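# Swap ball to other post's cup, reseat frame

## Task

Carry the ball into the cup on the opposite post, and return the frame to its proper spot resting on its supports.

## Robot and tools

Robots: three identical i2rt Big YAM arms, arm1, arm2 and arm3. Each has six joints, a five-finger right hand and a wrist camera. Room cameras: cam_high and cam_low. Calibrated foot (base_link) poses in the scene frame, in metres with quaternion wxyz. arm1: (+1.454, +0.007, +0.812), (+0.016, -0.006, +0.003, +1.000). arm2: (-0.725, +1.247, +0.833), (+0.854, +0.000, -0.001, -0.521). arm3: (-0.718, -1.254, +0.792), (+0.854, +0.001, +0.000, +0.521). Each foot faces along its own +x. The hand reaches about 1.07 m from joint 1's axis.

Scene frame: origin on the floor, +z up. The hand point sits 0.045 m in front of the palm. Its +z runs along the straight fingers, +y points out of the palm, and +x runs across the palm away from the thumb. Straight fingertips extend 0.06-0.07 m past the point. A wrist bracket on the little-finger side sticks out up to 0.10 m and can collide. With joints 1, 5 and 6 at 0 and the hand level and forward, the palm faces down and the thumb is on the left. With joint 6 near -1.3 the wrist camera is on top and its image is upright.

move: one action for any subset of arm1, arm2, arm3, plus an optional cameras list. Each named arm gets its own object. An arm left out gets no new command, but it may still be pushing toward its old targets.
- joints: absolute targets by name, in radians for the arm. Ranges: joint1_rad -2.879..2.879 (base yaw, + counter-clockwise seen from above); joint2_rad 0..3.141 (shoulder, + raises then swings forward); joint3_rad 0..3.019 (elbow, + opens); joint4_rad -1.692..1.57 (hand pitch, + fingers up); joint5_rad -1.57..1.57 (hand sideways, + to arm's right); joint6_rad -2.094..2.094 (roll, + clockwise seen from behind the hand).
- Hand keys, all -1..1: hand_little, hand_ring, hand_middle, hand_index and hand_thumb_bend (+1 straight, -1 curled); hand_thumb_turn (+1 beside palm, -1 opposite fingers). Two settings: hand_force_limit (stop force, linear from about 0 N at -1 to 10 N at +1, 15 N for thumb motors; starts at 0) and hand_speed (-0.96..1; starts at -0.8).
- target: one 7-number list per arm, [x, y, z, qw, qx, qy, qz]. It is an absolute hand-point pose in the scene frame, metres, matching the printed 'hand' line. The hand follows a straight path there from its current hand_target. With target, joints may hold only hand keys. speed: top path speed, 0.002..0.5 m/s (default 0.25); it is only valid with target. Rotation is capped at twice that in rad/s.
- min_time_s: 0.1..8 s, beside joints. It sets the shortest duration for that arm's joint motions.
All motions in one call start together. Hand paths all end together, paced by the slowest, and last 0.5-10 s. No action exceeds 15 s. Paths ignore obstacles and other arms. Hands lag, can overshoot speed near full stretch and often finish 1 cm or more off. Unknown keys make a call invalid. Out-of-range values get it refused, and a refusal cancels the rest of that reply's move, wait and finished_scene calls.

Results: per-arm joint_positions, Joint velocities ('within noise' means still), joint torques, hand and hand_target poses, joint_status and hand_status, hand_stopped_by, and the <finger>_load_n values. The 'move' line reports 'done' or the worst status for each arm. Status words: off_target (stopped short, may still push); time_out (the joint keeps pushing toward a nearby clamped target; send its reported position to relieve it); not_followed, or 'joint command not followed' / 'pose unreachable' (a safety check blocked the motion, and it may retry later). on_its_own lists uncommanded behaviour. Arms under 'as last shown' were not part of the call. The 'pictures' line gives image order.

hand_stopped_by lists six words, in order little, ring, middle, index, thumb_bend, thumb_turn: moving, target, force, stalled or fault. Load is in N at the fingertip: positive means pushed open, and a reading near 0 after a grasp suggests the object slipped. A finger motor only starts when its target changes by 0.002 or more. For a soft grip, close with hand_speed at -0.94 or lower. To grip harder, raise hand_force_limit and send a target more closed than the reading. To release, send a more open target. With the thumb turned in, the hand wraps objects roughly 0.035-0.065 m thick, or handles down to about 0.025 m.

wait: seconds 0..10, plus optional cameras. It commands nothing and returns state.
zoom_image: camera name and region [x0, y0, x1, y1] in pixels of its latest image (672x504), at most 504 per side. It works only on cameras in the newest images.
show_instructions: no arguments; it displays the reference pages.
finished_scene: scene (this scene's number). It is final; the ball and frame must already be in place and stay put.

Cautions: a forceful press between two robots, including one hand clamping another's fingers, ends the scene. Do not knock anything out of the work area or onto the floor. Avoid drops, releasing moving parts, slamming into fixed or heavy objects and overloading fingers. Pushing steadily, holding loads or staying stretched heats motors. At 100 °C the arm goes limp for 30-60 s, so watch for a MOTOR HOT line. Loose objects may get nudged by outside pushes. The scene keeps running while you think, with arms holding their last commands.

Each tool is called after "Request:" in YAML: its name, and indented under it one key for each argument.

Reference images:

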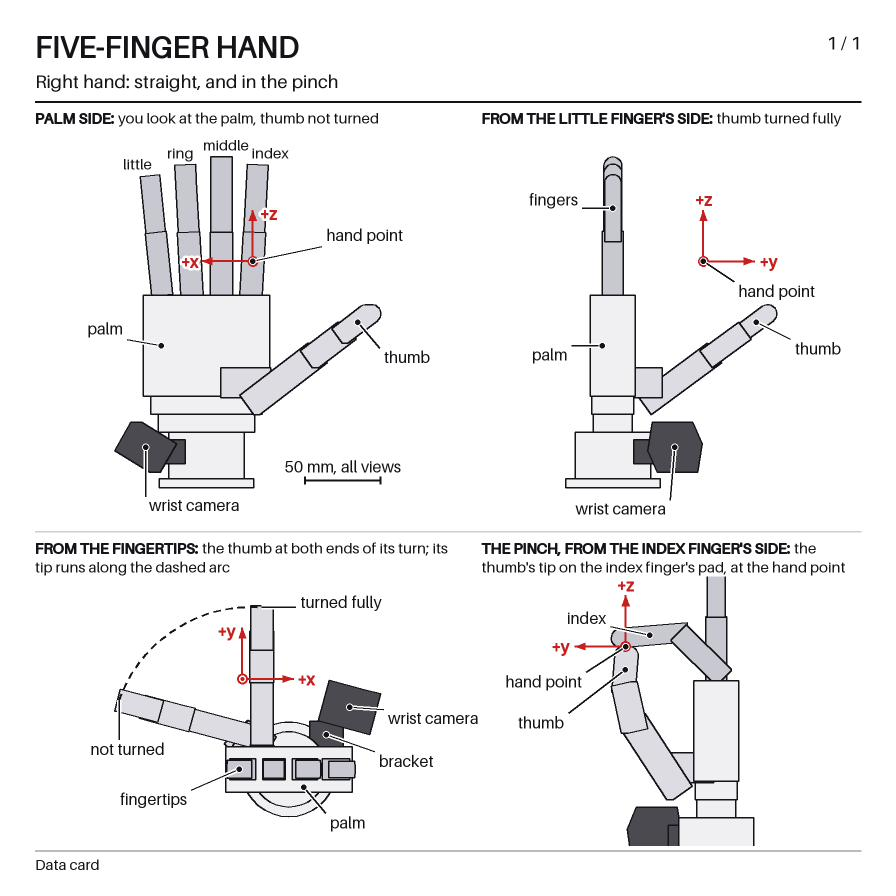

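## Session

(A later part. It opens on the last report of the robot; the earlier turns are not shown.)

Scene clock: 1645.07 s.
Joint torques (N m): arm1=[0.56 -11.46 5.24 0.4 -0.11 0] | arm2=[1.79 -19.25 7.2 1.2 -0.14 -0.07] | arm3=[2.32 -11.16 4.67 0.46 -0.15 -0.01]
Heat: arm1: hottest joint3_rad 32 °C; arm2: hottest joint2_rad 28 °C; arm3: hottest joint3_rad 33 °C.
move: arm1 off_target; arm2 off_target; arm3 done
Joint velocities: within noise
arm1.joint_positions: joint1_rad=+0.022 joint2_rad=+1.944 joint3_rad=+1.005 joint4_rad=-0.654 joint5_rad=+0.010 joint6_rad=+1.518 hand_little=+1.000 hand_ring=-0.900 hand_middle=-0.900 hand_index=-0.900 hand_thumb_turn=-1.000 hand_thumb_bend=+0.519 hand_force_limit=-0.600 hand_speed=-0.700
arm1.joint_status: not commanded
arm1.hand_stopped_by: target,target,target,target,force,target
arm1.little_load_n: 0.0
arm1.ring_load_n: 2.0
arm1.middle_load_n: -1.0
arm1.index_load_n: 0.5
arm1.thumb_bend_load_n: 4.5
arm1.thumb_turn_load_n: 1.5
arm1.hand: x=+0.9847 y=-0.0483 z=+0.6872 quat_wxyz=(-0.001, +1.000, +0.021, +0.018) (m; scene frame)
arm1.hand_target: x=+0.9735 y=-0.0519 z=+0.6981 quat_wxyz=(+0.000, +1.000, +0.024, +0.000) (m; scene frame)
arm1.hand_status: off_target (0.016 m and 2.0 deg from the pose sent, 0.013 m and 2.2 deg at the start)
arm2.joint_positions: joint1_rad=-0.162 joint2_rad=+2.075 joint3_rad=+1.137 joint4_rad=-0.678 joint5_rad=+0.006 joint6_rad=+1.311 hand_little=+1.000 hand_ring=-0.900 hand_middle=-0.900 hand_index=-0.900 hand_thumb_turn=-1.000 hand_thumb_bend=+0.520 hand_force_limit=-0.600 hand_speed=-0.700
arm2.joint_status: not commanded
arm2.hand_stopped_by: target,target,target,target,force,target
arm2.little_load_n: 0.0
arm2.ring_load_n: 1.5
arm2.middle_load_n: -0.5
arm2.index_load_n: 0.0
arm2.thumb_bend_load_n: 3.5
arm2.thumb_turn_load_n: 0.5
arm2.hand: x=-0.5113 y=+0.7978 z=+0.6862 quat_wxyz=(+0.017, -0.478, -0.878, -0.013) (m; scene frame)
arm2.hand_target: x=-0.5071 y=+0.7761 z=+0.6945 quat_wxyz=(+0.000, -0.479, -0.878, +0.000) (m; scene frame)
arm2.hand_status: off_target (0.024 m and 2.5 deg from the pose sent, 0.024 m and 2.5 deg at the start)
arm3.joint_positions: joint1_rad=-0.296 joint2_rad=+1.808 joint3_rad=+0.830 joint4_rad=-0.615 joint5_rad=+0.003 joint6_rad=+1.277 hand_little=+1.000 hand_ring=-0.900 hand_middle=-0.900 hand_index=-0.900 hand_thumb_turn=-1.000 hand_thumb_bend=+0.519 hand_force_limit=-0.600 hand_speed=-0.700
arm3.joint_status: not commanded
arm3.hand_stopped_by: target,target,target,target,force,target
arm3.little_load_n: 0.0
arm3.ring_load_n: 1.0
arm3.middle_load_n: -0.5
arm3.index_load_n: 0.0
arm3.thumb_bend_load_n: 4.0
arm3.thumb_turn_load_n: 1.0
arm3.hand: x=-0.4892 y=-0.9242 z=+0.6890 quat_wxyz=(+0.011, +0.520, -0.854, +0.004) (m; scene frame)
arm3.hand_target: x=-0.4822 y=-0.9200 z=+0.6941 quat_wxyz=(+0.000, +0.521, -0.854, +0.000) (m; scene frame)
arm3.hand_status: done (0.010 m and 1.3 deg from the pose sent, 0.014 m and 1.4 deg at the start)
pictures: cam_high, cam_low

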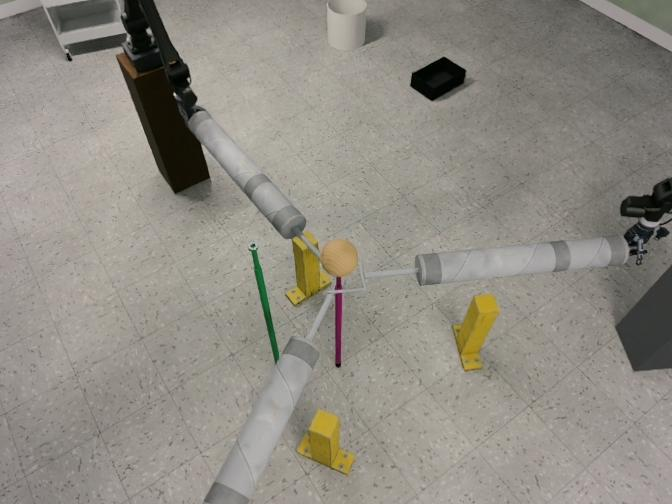

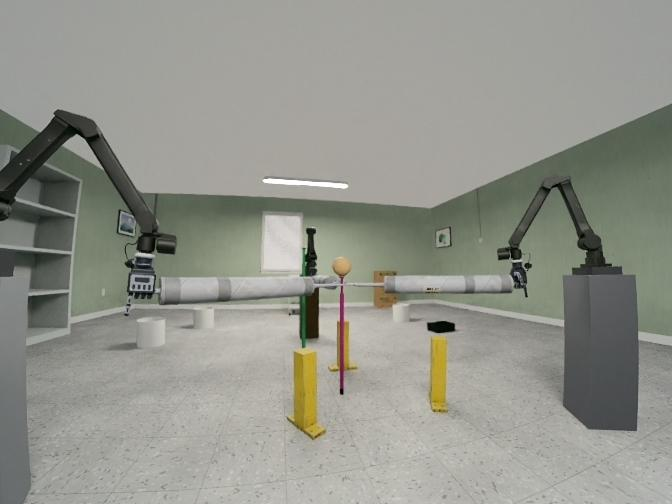

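Request:
move:
  arm1: {"target":[0.9575,-0.0829,0.698,0,0.9997,0.0244,0],"speed":0.05}
  arm2: {"target":[-0.5228,0.7444,0.694,0,0.4787,0.8780,0],"speed":0.05}
  arm3: {"target":[-0.4983,-0.9510,0.694,0.0,-0.5210,0.8536,0.0],"speed":0.05}
  cameras: ["cam_high","cam_low"]

Request:
zoom_image:
  camera: "cam_high"
  region: [304, 240, 376, 312]

Request:
zoom_image:
  camera: "cam_low"
  region: [310, 246, 374, 310]

Scene clock: 1661.20 s.
Joint torques (N m): arm1=[0.85 -10.81 7.28 -0.51 -0.02 0.08] | arm2=[1.55 -19.84 8.39 0.09 -0.11 -0.17] | arm3=[2.26 -12.51 3.64 0.02 -0.22 -0.07]
Heat: arm1: hottest joint3_rad 32 °C; arm2: hottest joint2_rad 28 °C; arm3: hottest joint3_rad 33 °C.
move: arm1 off_target; arm2 off_target; arm3 off_target
Joint velocities: within noise
arm1.joint_positions: joint1_rad=+0.088 joint2_rad=+1.966 joint3_rad=+1.030 joint4_rad=-0.651 joint5_rad=+0.008 joint6_rad=+1.580 hand_little=+1.000 hand_ring=-0.900 hand_middle=-0.900 hand_index=-0.900 hand_thumb_turn=-1.000 hand_thumb_bend=+0.519 hand_force_limit=-0.600 hand_speed=-0.700
arm1.joint_status: not commanded
arm1.hand_stopped_by: target,target,target,target,force,target
arm1.little_load_n: 0.0
arm1.ring_load_n: 2.0
arm1.middle_load_n: -0.5
arm1.index_load_n: 0.0
arm1.thumb_bend_load_n: 4.0
arm1.thumb_turn_load_n: 1.0
arm1.hand: x=+0.9757 y=-0.0786 z=+0.6837 quat_wxyz=(-0.001, +1.000, +0.023, +0.014) (m; scene frame)
arm1.hand_target: x=+0.9578 y=-0.0829 z=+0.6984 quat_wxyz=(+0.000, +1.000, +0.024, +0.000) (m; scene frame)
arm1.hand_status: off_target (0.024 m and 1.6 deg from the pose sent, 0.045 m and 2.1 deg at the start)
arm2.joint_positions: joint1_rad=-0.206 joint2_rad=+2.115 joint3_rad=+1.208 joint4_rad=-0.694 joint5_rad=+0.006 joint6_rad=+1.274 hand_little=+1.000 hand_ring=-0.900 hand_middle=-0.900 hand_index=-0.900 hand_thumb_turn=-1.000 hand_thumb_bend=+0.520 hand_force_limit=-0.600 hand_speed=-0.700
arm2.joint_status: not commanded
arm2.hand_stopped_by: target,target,target,target,force,target
arm2.little_load_n: 0.0
arm2.ring_load_n: 1.0
arm2.middle_load_n: -0.5
arm2.index_load_n: 0.0
arm2.thumb_bend_load_n: 3.5
arm2.thumb_turn_load_n: 1.0
arm2.hand: x=-0.5246 y=+0.7671 z=+0.6835 quat_wxyz=(+0.011, -0.481, -0.876, -0.009) (m; scene frame)
arm2.hand_target: x=-0.5230 y=+0.7449 z=+0.6945 quat_wxyz=(+0.000, -0.479, -0.878, +0.001) (m; scene frame)
arm2.hand_status: off_target (0.025 m and 1.7 deg from the pose sent, 0.055 m and 2.4 deg at the start)
arm3.joint_positions: joint1_rad=-0.324 joint2_rad=+1.776 joint3_rad=+0.742 joint4_rad=-0.566 joint5_rad=+0.005 joint6_rad=+1.254 hand_little=+1.000 hand_ring=-0.900 hand_middle=-0.900 hand_index=-0.900 hand_thumb_turn=-1.000 hand_thumb_bend=+0.519 hand_force_limit=-0.600 hand_speed=-0.700
arm3.joint_status: not commanded
arm3.hand_stopped_by: target,target,target,target,force,target
arm3.little_load_n: 0.0
arm3.ring_load_n: 1.0
arm3.middle_load_n: -0.5
arm3.index_load_n: 0.5
arm3.thumb_bend_load_n: 3.5
arm3.thumb_turn_load_n: 1.0
arm3.hand: x=-0.5034 y=-0.9537 z=+0.6823 quat_wxyz=(+0.014, +0.518, -0.855, +0.005) (m; scene frame)
arm3.hand_target: x=-0.4984 y=-0.9510 z=+0.6936 quat_wxyz=(+0.000, +0.521, -0.854, +0.000) (m; scene frame)
arm3.hand_status: off_target (0.013 m and 1.7 deg from the pose sent, 0.029 m and 1.3 deg at the start)
pictures: cam_high, cam_low

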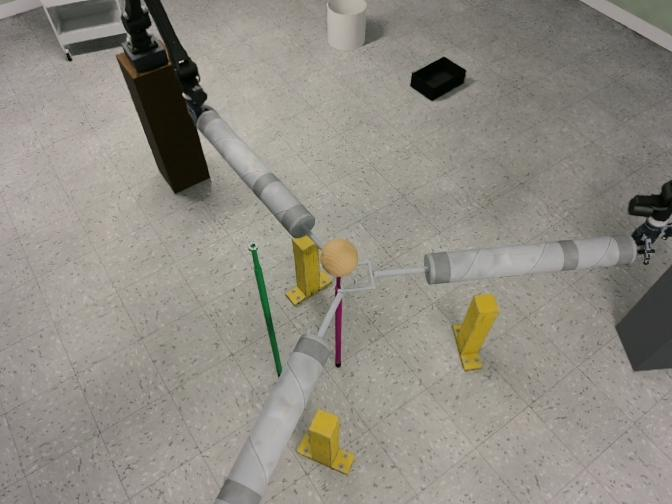

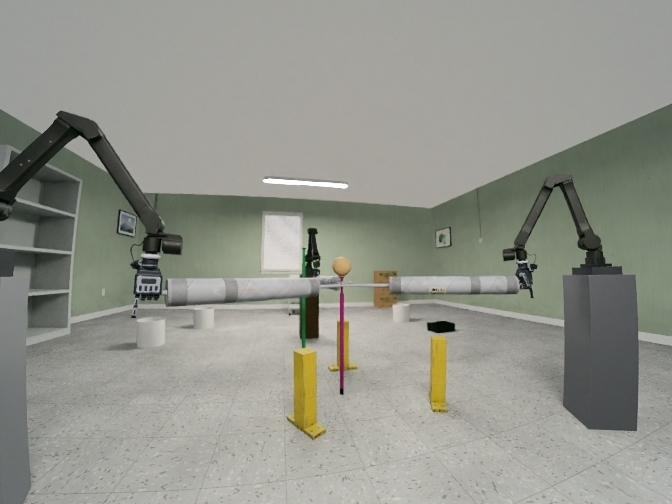

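Scaled by 7.000.

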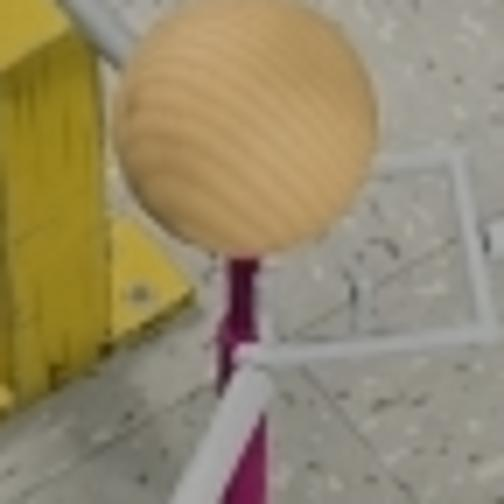

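Scaled by 7.875.

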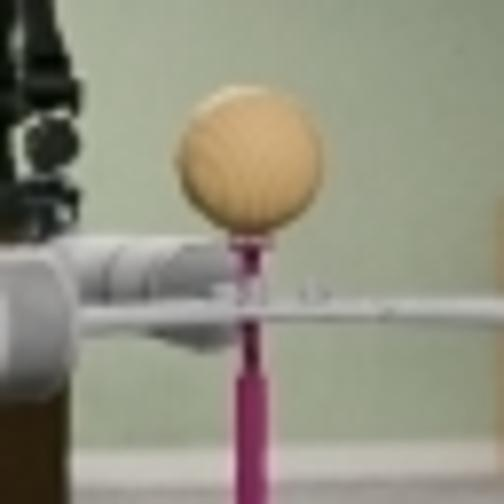

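Request:
move:
  arm1: {"target":[0.9319,-0.1260,0.698,0,0.9997,0.0244,0],"speed":0.06}
  arm2: {"target":[-0.5484,0.7013,0.694,0,0.4787,0.8780,0],"speed":0.06}
  arm3: {"target":[-0.5239,-0.9941,0.698,0.0,-0.5210,0.8536,0.0],"speed":0.06}
  cameras: ["cam_high","cam_low"]

Request:
zoom_image:
  camera: "cam_high"
  region: [310, 230, 410, 330]

Scene clock: 1673.37 s.
Joint torques (N m): arm1=[0.38 -11.75 8.03 -0.57 0.01 0.03] | arm2=[1.49 -21.36 9.07 0.1 -0.11 -0.17] | arm3=[2.26 -10.23 3.45 0.06 -0.21 -0.06]
Heat: arm1: hottest joint3_rad 32 °C; arm2: hottest joint3_rad 28 °C; arm3: hottest joint3_rad 33 °C.
move: arm1 off_target; arm2 off_target; arm3 done
Joint velocities: within noise
arm1.joint_positions: joint1_rad=+0.172 joint2_rad=+2.019 joint3_rad=+1.125 joint4_rad=-0.695 joint5_rad=+0.008 joint6_rad=+1.664 hand_little=+1.000 hand_ring=-0.900 hand_middle=-0.900 hand_index=-0.900 hand_thumb_turn=-1.000 hand_thumb_bend=+0.519 hand_force_limit=-0.600 hand_speed=-0.700
arm1.joint_status: not commanded
arm1.hand_stopped_by: target,target,target,target,force,target
arm1.little_load_n: 0.0
arm1.ring_load_n: 1.5
arm1.middle_load_n: -1.0
arm1.index_load_n: 0.0
arm1.thumb_bend_load_n: 4.5
arm1.thumb_turn_load_n: 1.5
arm1.hand: x=+0.9508 y=-0.1205 z=+0.6816 quat_wxyz=(-0.002, +1.000, +0.023, +0.015) (m; scene frame)
arm1.hand_target: x=+0.9324 y=-0.1259 z=+0.6982 quat_wxyz=(+0.000, +1.000, +0.024, +0.000) (m; scene frame)
arm1.hand_status: off_target (0.026 m and 1.7 deg from the pose sent, 0.066 m and 1.7 deg at the start)
arm2.joint_positions: joint1_rad=-0.270 joint2_rad=+2.179 joint3_rad=+1.332 joint4_rad=-0.760 joint5_rad=+0.006 joint6_rad=+1.210 hand_little=+1.000 hand_ring=-0.900 hand_middle=-0.900 hand_index=-0.900 hand_thumb_turn=-1.000 hand_thumb_bend=+0.520 hand_force_limit=-0.600 hand_speed=-0.700
arm2.joint_status: not commanded
arm2.hand_stopped_by: target,target,target,target,force,target
arm2.little_load_n: 0.0
arm2.ring_load_n: 1.5
arm2.middle_load_n: -0.5
arm2.index_load_n: 0.0
arm2.thumb_bend_load_n: 3.5
arm2.thumb_turn_load_n: 0.5
arm2.hand: x=-0.5488 y=+0.7263 z=+0.6813 quat_wxyz=(+0.012, -0.481, -0.877, -0.012) (m; scene frame)
arm2.hand_target: x=-0.5487 y=+0.7021 z=+0.6945 quat_wxyz=(+0.000, -0.479, -0.878, +0.001) (m; scene frame)
arm2.hand_status: off_target (0.028 m and 2.0 deg from the pose sent, 0.071 m and 1.7 deg at the start)
arm3.joint_positions: joint1_rad=-0.367 joint2_rad=+1.671 joint3_rad=+0.607 joint4_rad=-0.530 joint5_rad=+0.005 joint6_rad=+1.211 hand_little=+1.000 hand_ring=-0.900 hand_middle=-0.900 hand_index=-0.900 hand_thumb_turn=-1.000 hand_thumb_bend=+0.519 hand_force_limit=-0.600 hand_speed=-0.700
arm3.joint_status: not commanded
arm3.hand_stopped_by: target,target,target,target,force,target
arm3.little_load_n: 0.0
arm3.ring_load_n: 1.0
arm3.middle_load_n: -0.5
arm3.index_load_n: 0.0
arm3.thumb_bend_load_n: 3.5
arm3.thumb_turn_load_n: 1.5
arm3.hand: x=-0.5276 y=-0.9956 z=+0.6896 quat_wxyz=(+0.011, +0.518, -0.855, +0.004) (m; scene frame)
arm3.hand_target: x=-0.5240 y=-0.9940 z=+0.6977 quat_wxyz=(+0.000, +0.521, -0.854, +0.000) (m; scene frame)
arm3.hand_status: done (0.009 m and 1.4 deg from the pose sent, 0.048 m and 1.7 deg at the start)
pictures: cam_high, cam_low

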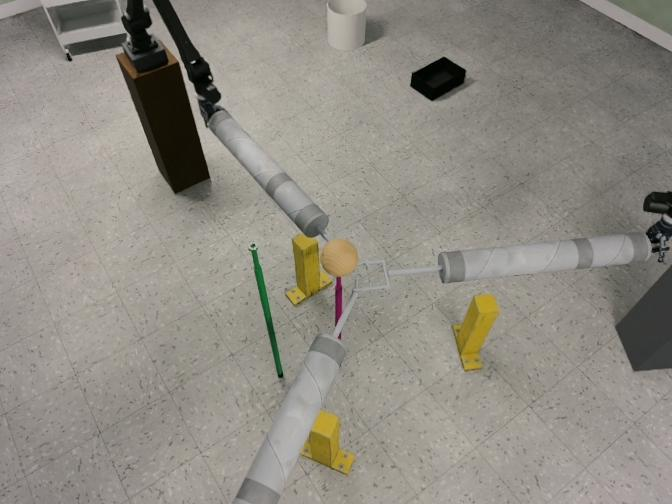

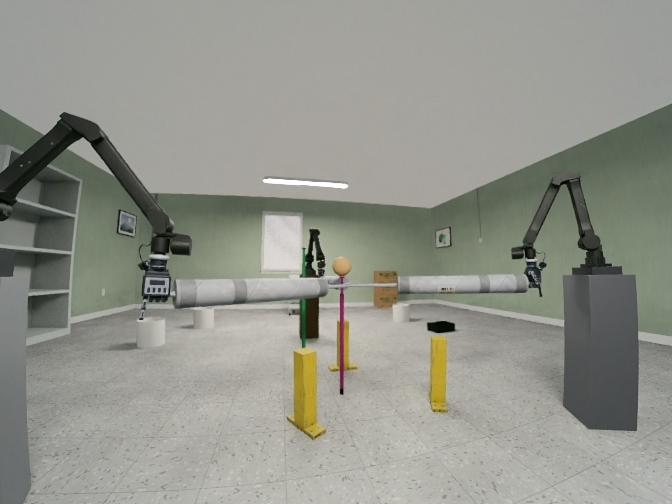

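Scaled by 5.040.

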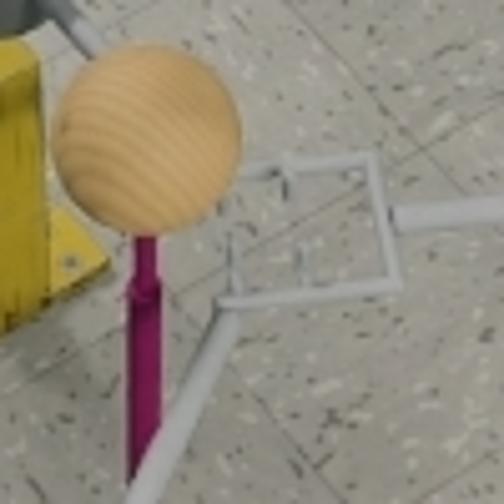

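Request:
move:
  arm1: {"target":[0.9154,-0.1707,0.660,0,0.9997,0.0244,0],"speed":0.06}
  arm2: {"target":[-0.5640,0.6507,0.656,0,0.4787,0.8780,0],"speed":0.06}
  arm3: {"target":[-0.5270,-1.0320,0.655,0.0,-0.5210,0.8536,0.0],"speed":0.06}

Request:
move:
  arm1: {"target":[0.9154,-0.1707,0.570,0,0.9997,0.0244,0],"speed":0.06}
  arm2: {"target":[-0.5640,0.6507,0.566,0,0.4787,0.8780,0],"speed":0.06}
  arm3: {"target":[-0.5270,-1.0320,0.565,0.0,-0.5210,0.8536,0.0],"speed":0.06}
  cameras: ["cam_high","cam_low"]

Request:
zoom_image:
  camera: "cam_high"
  region: [340, 240, 440, 340]

Request:
zoom_image:
  camera: "cam_high"
  region: [210, 110, 340, 270]

Request:
zoom_image:
  camera: "cam_high"
  region: [552, 200, 672, 320]

Scene clock: 1696.73 s.
Joint torques (N m): arm1=[1.03 -13.27 7.73 0.08 -0.13 0.06] | arm2=[1.14 -23.59 9.66 0.23 -0.08 -0.15] | arm3=[2.37 -8.06 2.65 0.59 -0.3 -0.04]
Heat: arm1: hottest joint3_rad 34 °C; arm2: hottest joint2_rad 29 °C; arm3: hottest joint3_rad 32 °C.
move: arm1 off_target; arm2 off_target; arm3 done
Joint velocities: within noise
arm1.joint_positions: joint1_rad=+0.247 joint2_rad=+2.141 joint3_rad=+1.202 joint4_rad=-0.678 joint5_rad=+0.011 joint6_rad=+1.741 hand_little=+1.000 hand_ring=-0.900 hand_middle=-0.900 hand_index=-0.900 hand_thumb_turn=-1.000 hand_thumb_bend=+0.519 hand_force_limit=-0.600 hand_speed=-0.700
arm1.joint_status: not commanded
arm1.hand_stopped_by: target,target,target,target,force,target
arm1.little_load_n: 0.0
arm1.ring_load_n: 2.0
arm1.middle_load_n: -0.5
arm1.index_load_n: 0.0
arm1.thumb_bend_load_n: 4.0
arm1.thumb_turn_load_n: 1.5
arm1.hand: x=+0.9423 y=-0.1591 z=+0.6409 quat_wxyz=(-0.006, +0.999, +0.022, +0.028) (m; scene frame)
arm1.hand_target: x=+0.9164 y=-0.1705 z=+0.6608 quat_wxyz=(+0.000, +1.000, +0.024, +0.000) (m; scene frame)
arm1.hand_status: off_target (0.035 m and 3.2 deg from the pose sent, 0.065 m and 1.7 deg at the start)
arm2.joint_positions: joint1_rad=-0.307 joint2_rad=+2.339 joint3_rad=+1.508 joint4_rad=-0.793 joint5_rad=+0.006 joint6_rad=+1.167 hand_little=+1.000 hand_ring=-0.900 hand_middle=-0.900 hand_index=-0.900 hand_thumb_turn=-1.000 hand_thumb_bend=+0.520 hand_force_limit=-0.600 hand_speed=-0.700
arm2.joint_status: not commanded
arm2.hand_stopped_by: target,target,target,target,force,target
arm2.little_load_n: 0.0
arm2.ring_load_n: 2.0
arm2.middle_load_n: -0.5
arm2.index_load_n: 0.0
arm2.thumb_bend_load_n: 4.0
arm2.thumb_turn_load_n: 1.0
arm2.hand: x=-0.5619 y=+0.6842 z=+0.6386 quat_wxyz=(+0.017, -0.478, -0.878, -0.020) (m; scene frame)
arm2.hand_target: x=-0.5645 y=+0.6522 z=+0.6569 quat_wxyz=(+0.000, -0.479, -0.878, +0.001) (m; scene frame)
arm2.hand_status: off_target (0.038 m and 3.0 deg from the pose sent, 0.081 m and 2.0 deg at the start)
arm3.joint_positions: joint1_rad=-0.462 joint2_rad=+1.753 joint3_rad=+0.520 joint4_rad=-0.353 joint5_rad=+0.007 joint6_rad=+1.115 hand_little=+1.000 hand_ring=-0.900 hand_middle=-0.900 hand_index=-0.900 hand_thumb_turn=-1.000 hand_thumb_bend=+0.519 hand_force_limit=-0.600 hand_speed=-0.700
arm3.joint_status: not commanded
arm3.hand_stopped_by: target,target,target,target,force,target
arm3.little_load_n: 0.0
arm3.ring_load_n: 1.0
arm3.middle_load_n: -0.5
arm3.index_load_n: 0.0
arm3.thumb_bend_load_n: 3.5
arm3.thumb_turn_load_n: 1.0
arm3.hand: x=-0.5310 y=-1.0347 z=+0.6531 quat_wxyz=(+0.008, +0.519, -0.855, +0.003) (m; scene frame)
arm3.hand_target: x=-0.5270 y=-1.0320 z=+0.6550 quat_wxyz=(+0.000, +0.521, -0.854, +0.000) (m; scene frame)
arm3.hand_status: done (0.005 m and 1.0 deg from the pose sent, 0.050 m and 1.4 deg at the start)
pictures: none

Scene clock: 1698.83 s.
Joint torques (N m): arm1=[1.2 -13.8 5.97 0.23 -0.12 0.02] | arm2=[1.49 -24.18 8.18 1.11 -0.01 -0.16] | arm3=[2.37 -9.52 0.53 0.47 -0.27 -0.02]
Heat: arm1: hottest joint3_rad 33 °C; arm2: hottest joint2_rad 29 °C; arm3: hottest joint3_rad 32 °C.
move: arm1 off_target; arm2 off_target; arm3 done
Joint velocities: within noise
arm1.joint_positions: joint1_rad=+0.247 joint2_rad=+2.338 joint3_rad=+1.250 joint4_rad=-0.521 joint5_rad=+0.012 joint6_rad=+1.742 hand_little=+1.000 hand_ring=-0.900 hand_middle=-0.900 hand_index=-0.900 hand_thumb_turn=-1.000 hand_thumb_bend=+0.519 hand_force_limit=-0.600 hand_speed=-0.700
arm1.joint_status: not commanded
arm1.hand_stopped_by: target,target,target,target,force,target
arm1.little_load_n: 0.0
arm1.ring_load_n: 1.5
arm1.middle_load_n: -0.5
arm1.index_load_n: 0.0
arm1.thumb_bend_load_n: 4.5
arm1.thumb_turn_load_n: 1.5
arm1.hand: x=+0.9391 y=-0.1601 z=+0.5544 quat_wxyz=(-0.006, +0.999, +0.022, +0.023) (m; scene frame)
arm1.hand_target: x=+0.9160 y=-0.1706 z=+0.5706 quat_wxyz=(+0.000, +1.000, +0.024, +0.000) (m; scene frame)
arm1.hand_status: off_target (0.030 m and 2.8 deg from the pose sent, 0.077 m and 3.2 deg at the start)
arm2.joint_positions: joint1_rad=-0.311 joint2_rad=+2.515 joint3_rad=+1.573 joint4_rad=-0.691 joint5_rad=+0.004 joint6_rad=+1.166 hand_little=+1.000 hand_ring=-0.900 hand_middle=-0.900 hand_index=-0.900 hand_thumb_turn=-1.000 hand_thumb_bend=+0.520 hand_force_limit=-0.600 hand_speed=-0.700
arm2.joint_status: not commanded
arm2.hand_stopped_by: target,target,target,target,force,target
arm2.little_load_n: 0.0
arm2.ring_load_n: 2.0
arm2.middle_load_n: -0.5
arm2.index_load_n: 0.0
arm2.thumb_bend_load_n: 3.5
arm2.thumb_turn_load_n: 1.0
arm2.hand: x=-0.5633 y=+0.6838 z=+0.5542 quat_wxyz=(+0.019, -0.480, -0.877, -0.023) (m; scene frame)
arm2.hand_target: x=-0.5644 y=+0.6517 z=+0.5673 quat_wxyz=(+0.000, -0.479, -0.878, +0.001) (m; scene frame)
arm2.hand_status: off_target (0.035 m and 3.4 deg from the pose sent, 0.080 m and 3.0 deg at the start)
arm3.joint_positions: joint1_rad=-0.462 joint2_rad=+2.103 joint3_rad=+0.559 joint4_rad=-0.042 joint5_rad=+0.007 joint6_rad=+1.114 hand_little=+1.000 hand_ring=-0.900 hand_middle=-0.900 hand_index=-0.900 hand_thumb_turn=-1.000 hand_thumb_bend=+0.519 hand_force_limit=-0.600 hand_speed=-0.700
arm3.joint_status: not commanded
arm3.hand_stopped_by: target,target,target,target,force,target
arm3.little_load_n: 0.0
arm3.ring_load_n: 0.5
arm3.middle_load_n: -0.5
arm3.index_load_n: 0.0
arm3.thumb_bend_load_n: 3.5
arm3.thumb_turn_load_n: 1.0
arm3.hand: x=-0.5317 y=-1.0349 z=+0.5637 quat_wxyz=(+0.007, +0.519, -0.855, +0.003) (m; scene frame)
arm3.hand_target: x=-0.5270 y=-1.0320 z=+0.5651 quat_wxyz=(+0.000, +0.521, -0.854, +0.000) (m; scene frame)
arm3.hand_status: done (0.006 m and 0.9 deg from the pose sent, 0.088 m and 1.0 deg at the start)
pictures: cam_high, cam_low

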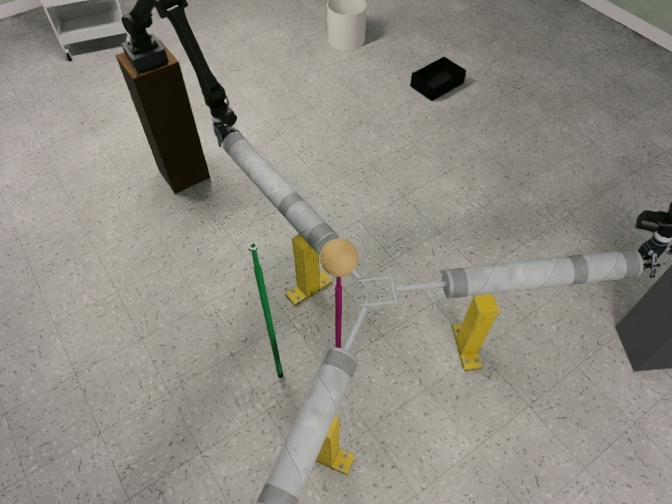

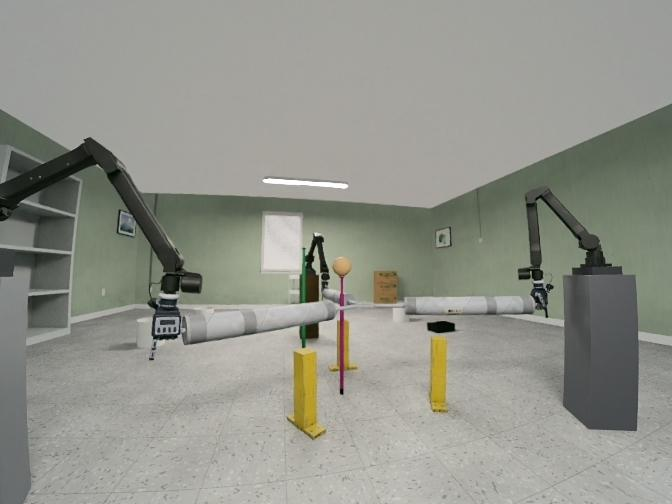

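Scaled by 5.040.

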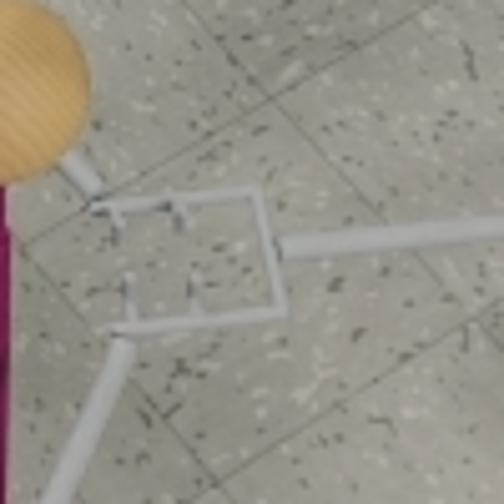

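Scaled by 3.150.

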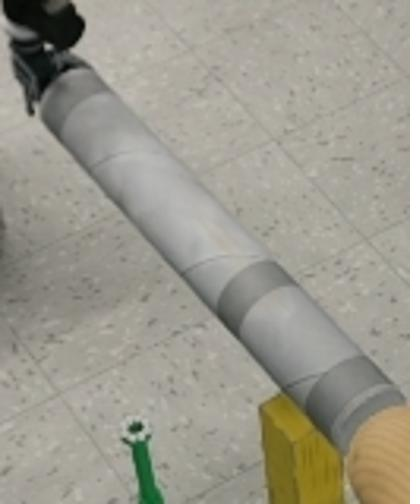

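Scaled by 4.200.

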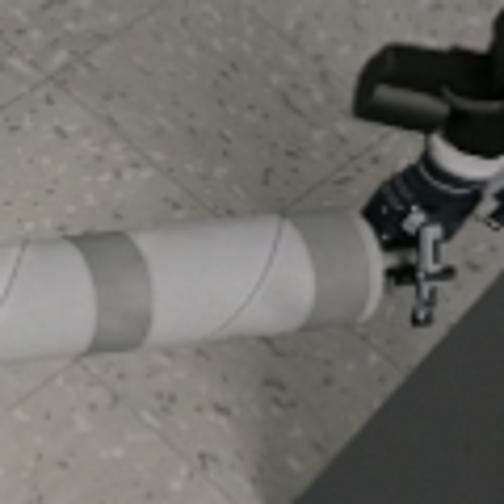

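Request:
move:
  arm1: {"target":[0.9129,-0.1777,0.478,0,0.9997,0.0244,0],"speed":0.06}
  arm2: {"target":[-0.5665,0.6437,0.475,0,0.4787,0.8780,0],"speed":0.06}
  arm3: {"target":[-0.5295,-1.0390,0.463,0.0,-0.5210,0.8536,0.0],"speed":0.06}
  cameras: ["cam_high","cam_low"]

Request:
zoom_image:
  camera: "cam_high"
  region: [340, 260, 440, 360]

Request:
zoom_image:
  camera: "cam_high"
  region: [210, 130, 340, 270]

Request:
zoom_image:
  camera: "cam_high"
  region: [552, 220, 672, 340]

Request:
zoom_image:
  camera: "cam_low"
  region: [180, 280, 340, 400]

Request:
zoom_image:
  camera: "cam_low"
  region: [390, 280, 550, 400]

Scene clock: 1733.93 s.
Joint torques (N m): arm1=[1.73 -13.98 4.75 0.38 -0.17 0.04] | arm2=[1.14 -25 7.53 1.13 -0.01 -0.16] | arm3=[2.32 -10.64 -1.55 0.62 -0.27 -0.03]
Heat: arm1: hottest joint3_rad 32 °C; arm2: hottest joint2_rad 30 °C; arm3: hottest joint3_rad 31 °C.
move: arm1 off_target; arm2 off_target; arm3 done
Joint velocities: within noise
arm1.joint_positions: joint1_rad=+0.252 joint2_rad=+2.558 joint3_rad=+1.362 joint4_rad=-0.411 joint5_rad=+0.012 joint6_rad=+1.749 hand_little=+1.000 hand_ring=-0.900 hand_middle=-0.900 hand_index=-0.900 hand_thumb_turn=-1.000 hand_thumb_bend=+0.519 hand_force_limit=-0.600 hand_speed=-0.700
arm1.joint_status: not commanded
arm1.hand_stopped_by: target,target,target,target,force,target
arm1.little_load_n: 0.0
arm1.ring_load_n: 1.5
arm1.middle_load_n: -1.0
arm1.index_load_n: 0.0
arm1.thumb_bend_load_n: 4.5
arm1.thumb_turn_load_n: 1.0
arm1.hand: x=+0.9359 y=-0.1643 z=+0.4637 quat_wxyz=(-0.006, +1.000, +0.021, +0.022) (m; scene frame)
arm1.hand_target: x=+0.9135 y=-0.1776 z=+0.4786 quat_wxyz=(+0.000, +1.000, +0.024, +0.000) (m; scene frame)
arm1.hand_status: off_target (0.030 m and 2.7 deg from the pose sent, 0.083 m and 2.8 deg at the start)
arm2.joint_positions: joint1_rad=-0.314 joint2_rad=+2.724 joint3_rad=+1.717 joint4_rad=-0.623 joint5_rad=+0.004 joint6_rad=+1.161 hand_little=+1.000 hand_ring=-0.900 hand_middle=-0.900 hand_index=-0.900 hand_thumb_turn=-1.000 hand_thumb_bend=+0.520 hand_force_limit=-0.600 hand_speed=-0.700
arm2.joint_status: not commanded
arm2.hand_stopped_by: target,target,target,target,force,target
arm2.little_load_n: 0.0
arm2.ring_load_n: 1.5
arm2.middle_load_n: -0.5
arm2.index_load_n: 0.0
arm2.thumb_bend_load_n: 3.5
arm2.thumb_turn_load_n: 0.5
arm2.hand: x=-0.5637 y=+0.6767 z=+0.4646 quat_wxyz=(+0.018, -0.479, -0.877, -0.022) (m; scene frame)
arm2.hand_target: x=-0.5671 y=+0.6447 z=+0.4763 quat_wxyz=(+0.000, -0.479, -0.878, +0.000) (m; scene frame)
arm2.hand_status: off_target (0.035 m and 3.3 deg from the pose sent, 0.089 m and 3.5 deg at the start)
arm3.joint_positions: joint1_rad=-0.476 joint2_rad=+2.476 joint3_rad=+0.683 joint4_rad=+0.207 joint5_rad=+0.007 joint6_rad=+1.098 hand_little=+1.000 hand_ring=-0.900 hand_middle=-0.900 hand_index=-0.900 hand_thumb_turn=-1.000 hand_thumb_bend=+0.519 hand_force_limit=-0.600 hand_speed=-0.700
arm3.joint_status: not commanded
arm3.hand_stopped_by: target,target,target,target,force,target
arm3.little_load_n: 0.0
arm3.ring_load_n: 0.5
arm3.middle_load_n: -0.5
arm3.index_load_n: 0.0
arm3.thumb_bend_load_n: 3.5
arm3.thumb_turn_load_n: 1.0
arm3.hand: x=-0.5340 y=-1.0414 z=+0.4615 quat_wxyz=(+0.007, +0.519, -0.855, +0.003) (m; scene frame)
arm3.hand_target: x=-0.5295 y=-1.0391 z=+0.4630 quat_wxyz=(+0.000, +0.521, -0.854, +0.000) (m; scene frame)
arm3.hand_status: done (0.005 m and 0.9 deg from the pose sent, 0.101 m and 0.9 deg at the start)
pictures: cam_high, cam_low

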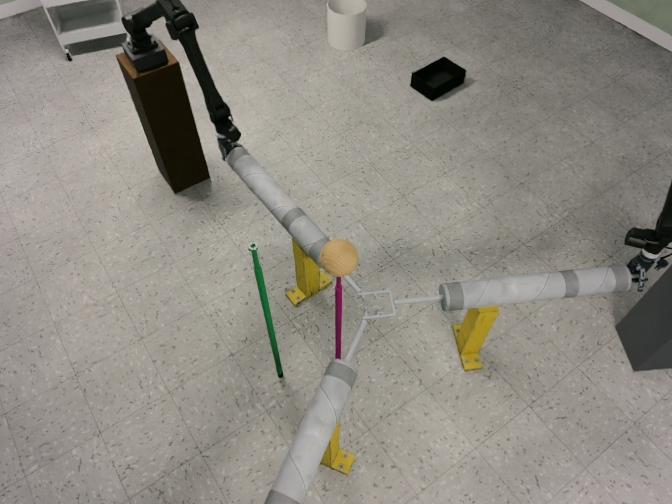

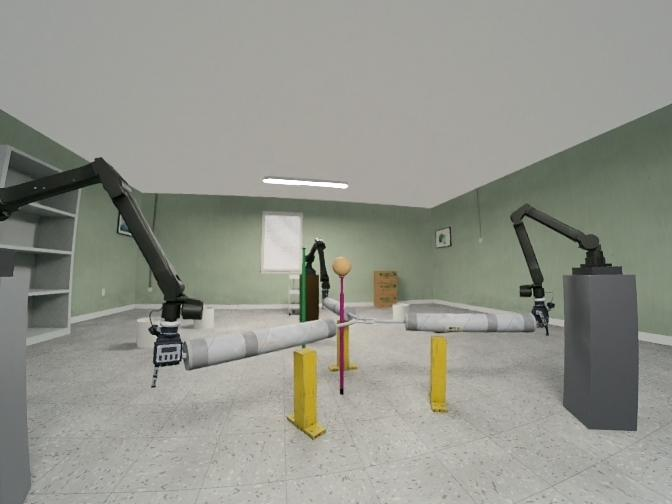

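Scaled by 5.040.

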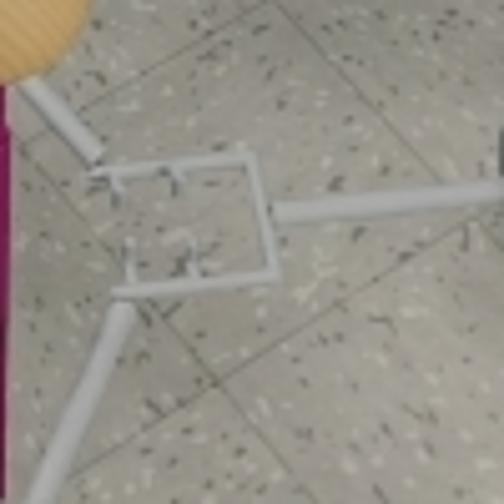

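Scaled by 3.600.

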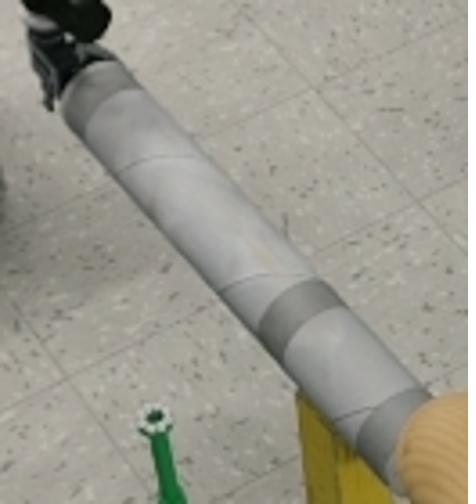

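Scaled by 4.200.

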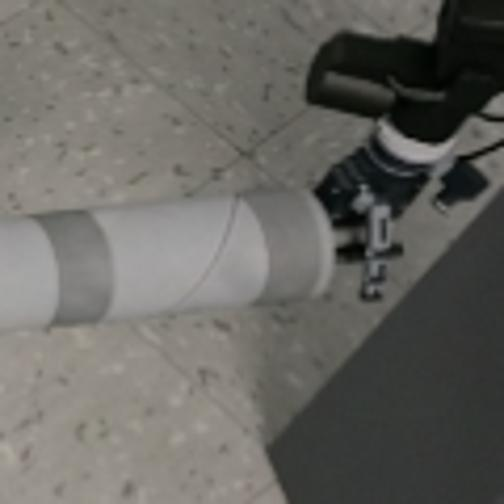

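Scaled by 3.150.

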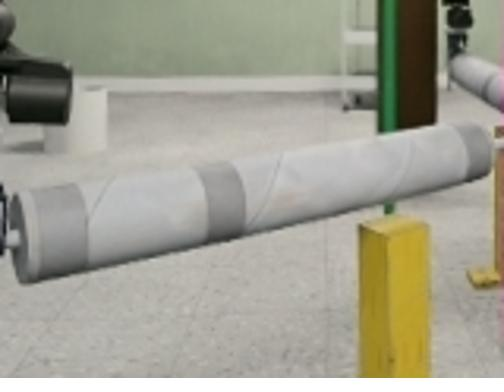

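Scaled by 3.150.

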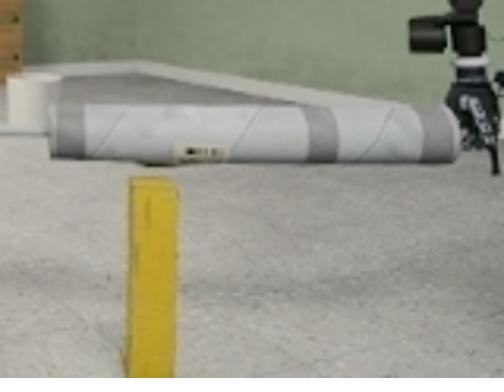

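Request:
move:
  arm1: {"target":[0.9129,-0.1850,0.454,0,0.9997,0.0244,0],"speed":0.04}
  arm2: {"target":[-0.5660,0.6367,0.450,0,0.4787,0.8780,0],"speed":0.04}
  arm3: {"target":[-0.5290,-1.0450,0.441,0.0,-0.5210,0.8536,0.0],"speed":0.04}
  cameras: ["cam_high","cam_low"]

Request:
zoom_image:
  camera: "cam_high"
  region: [340, 260, 440, 360]

Request:
zoom_image:
  camera: "cam_low"
  region: [180, 280, 340, 400]

Request:
zoom_image:
  camera: "cam_low"
  region: [390, 280, 550, 400]

Scene clock: 1772.50 s.
Joint torques (N m): arm1=[1.2 -14.56 4.64 0.27 -0.13 -0.01] | arm2=[1.2 -25.17 7.72 0.94 -0.01 -0.16] | arm3=[2.32 -10.75 -1.85 0.66 -0.28 -0.02]
Heat: arm1: hottest joint3_rad 31 °C; arm2: hottest joint2_rad 29 °C; arm3: hottest joint3_rad 30 °C.
move: arm1 off_target; arm2 off_target; arm3 done
Joint velocities: within noise
arm1.joint_positions: joint1_rad=+0.265 joint2_rad=+2.616 joint3_rad=+1.403 joint4_rad=-0.392 joint5_rad=+0.012 joint6_rad=+1.762 hand_little=+1.000 hand_ring=-0.900 hand_middle=-0.900 hand_index=-0.900 hand_thumb_turn=-1.000 hand_thumb_bend=+0.519 hand_force_limit=-0.600 hand_speed=-0.700
arm1.joint_status: not commanded
arm1.hand_stopped_by: target,target,target,target,force,target
arm1.little_load_n: 0.0
arm1.ring_load_n: 1.5
arm1.middle_load_n: -1.0
arm1.index_load_n: 0.0
arm1.thumb_bend_load_n: 4.5
arm1.thumb_turn_load_n: 1.5
arm1.hand: x=+0.9355 y=-0.1714 z=+0.4403 quat_wxyz=(-0.006, +1.000, +0.021, +0.022) (m; scene frame)
arm1.hand_target: x=+0.9134 y=-0.1851 z=+0.4546 quat_wxyz=(+0.000, +1.000, +0.024, +0.000) (m; scene frame)
arm1.hand_status: off_target (0.030 m and 2.6 deg from the pose sent, 0.032 m and 2.7 deg at the start)
arm2.joint_positions: joint1_rad=-0.315 joint2_rad=+2.792 joint3_rad=+1.788 joint4_rad=-0.623 joint5_rad=+0.004 joint6_rad=+1.160 hand_little=+1.000 hand_ring=-0.900 hand_middle=-0.900 hand_index=-0.900 hand_thumb_turn=-1.000 hand_thumb_bend=+0.520 hand_force_limit=-0.600 hand_speed=-0.700
arm2.joint_status: not commanded
arm2.hand_stopped_by: target,target,target,target,force,target
arm2.little_load_n: 0.0
arm2.ring_load_n: 1.5
arm2.middle_load_n: -0.5
arm2.index_load_n: 0.0
arm2.thumb_bend_load_n: 3.0
arm2.thumb_turn_load_n: 1.0
arm2.hand: x=-0.5629 y=+0.6695 z=+0.4395 quat_wxyz=(+0.017, -0.479, -0.878, -0.021) (m; scene frame)
arm2.hand_target: x=-0.5664 y=+0.6375 z=+0.4514 quat_wxyz=(+0.000, -0.479, -0.878, +0.001) (m; scene frame)
arm2.hand_status: off_target (0.035 m and 3.1 deg from the pose sent, 0.043 m and 3.3 deg at the start)
arm3.joint_positions: joint1_rad=-0.496 joint2_rad=+2.550 joint3_rad=+0.716 joint4_rad=+0.248 joint5_rad=+0.007 joint6_rad=+1.079 hand_little=+1.000 hand_ring=-0.900 hand_middle=-0.900 hand_index=-0.900 hand_thumb_turn=-1.000 hand_thumb_bend=+0.519 hand_force_limit=-0.600 hand_speed=-0.700
arm3.joint_status: not commanded
arm3.hand_stopped_by: target,target,target,target,force,target
arm3.little_load_n: 0.0
arm3.ring_load_n: 0.5
arm3.middle_load_n: 0.0
arm3.index_load_n: 0.0
arm3.thumb_bend_load_n: 3.5
arm3.thumb_turn_load_n: 1.0
arm3.hand: x=-0.5335 y=-1.0475 z=+0.4395 quat_wxyz=(+0.008, +0.519, -0.855, +0.003) (m; scene frame)
arm3.hand_target: x=-0.5289 y=-1.0450 z=+0.4410 quat_wxyz=(+0.000, +0.521, -0.854, +0.000) (m; scene frame)
arm3.hand_status: done (0.005 m and 1.0 deg from the pose sent, 0.021 m and 0.9 deg at the start)
pictures: cam_high, cam_low

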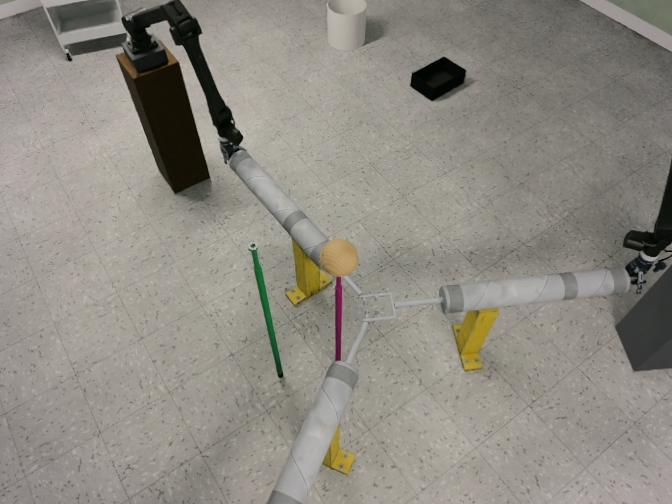

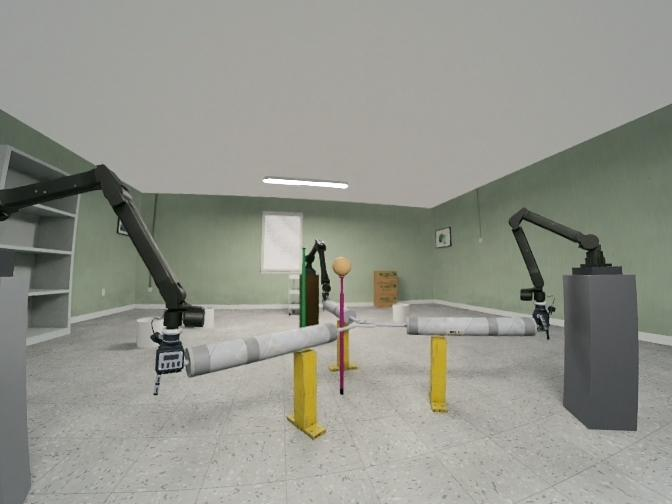

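Scaled by 5.040.

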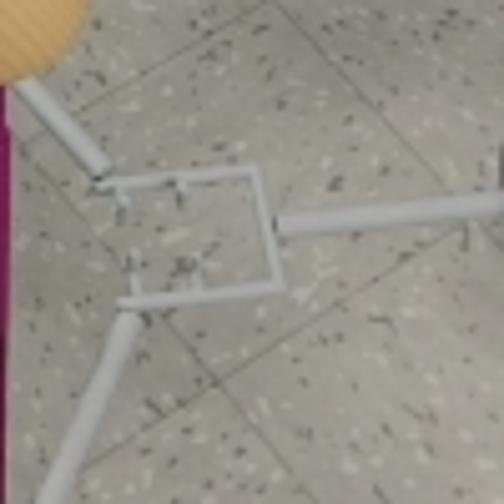

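Scaled by 3.150.

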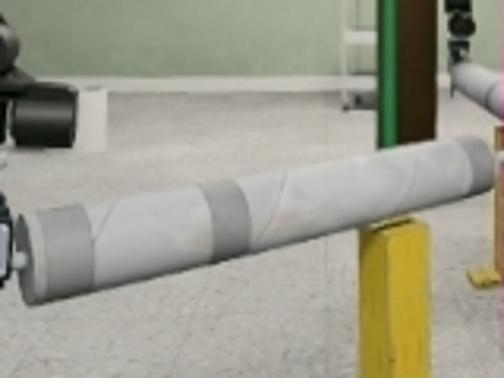

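Scaled by 3.150.

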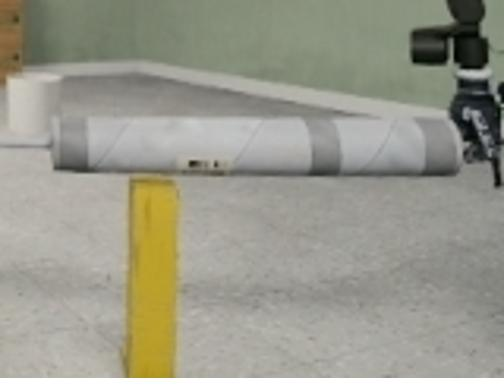

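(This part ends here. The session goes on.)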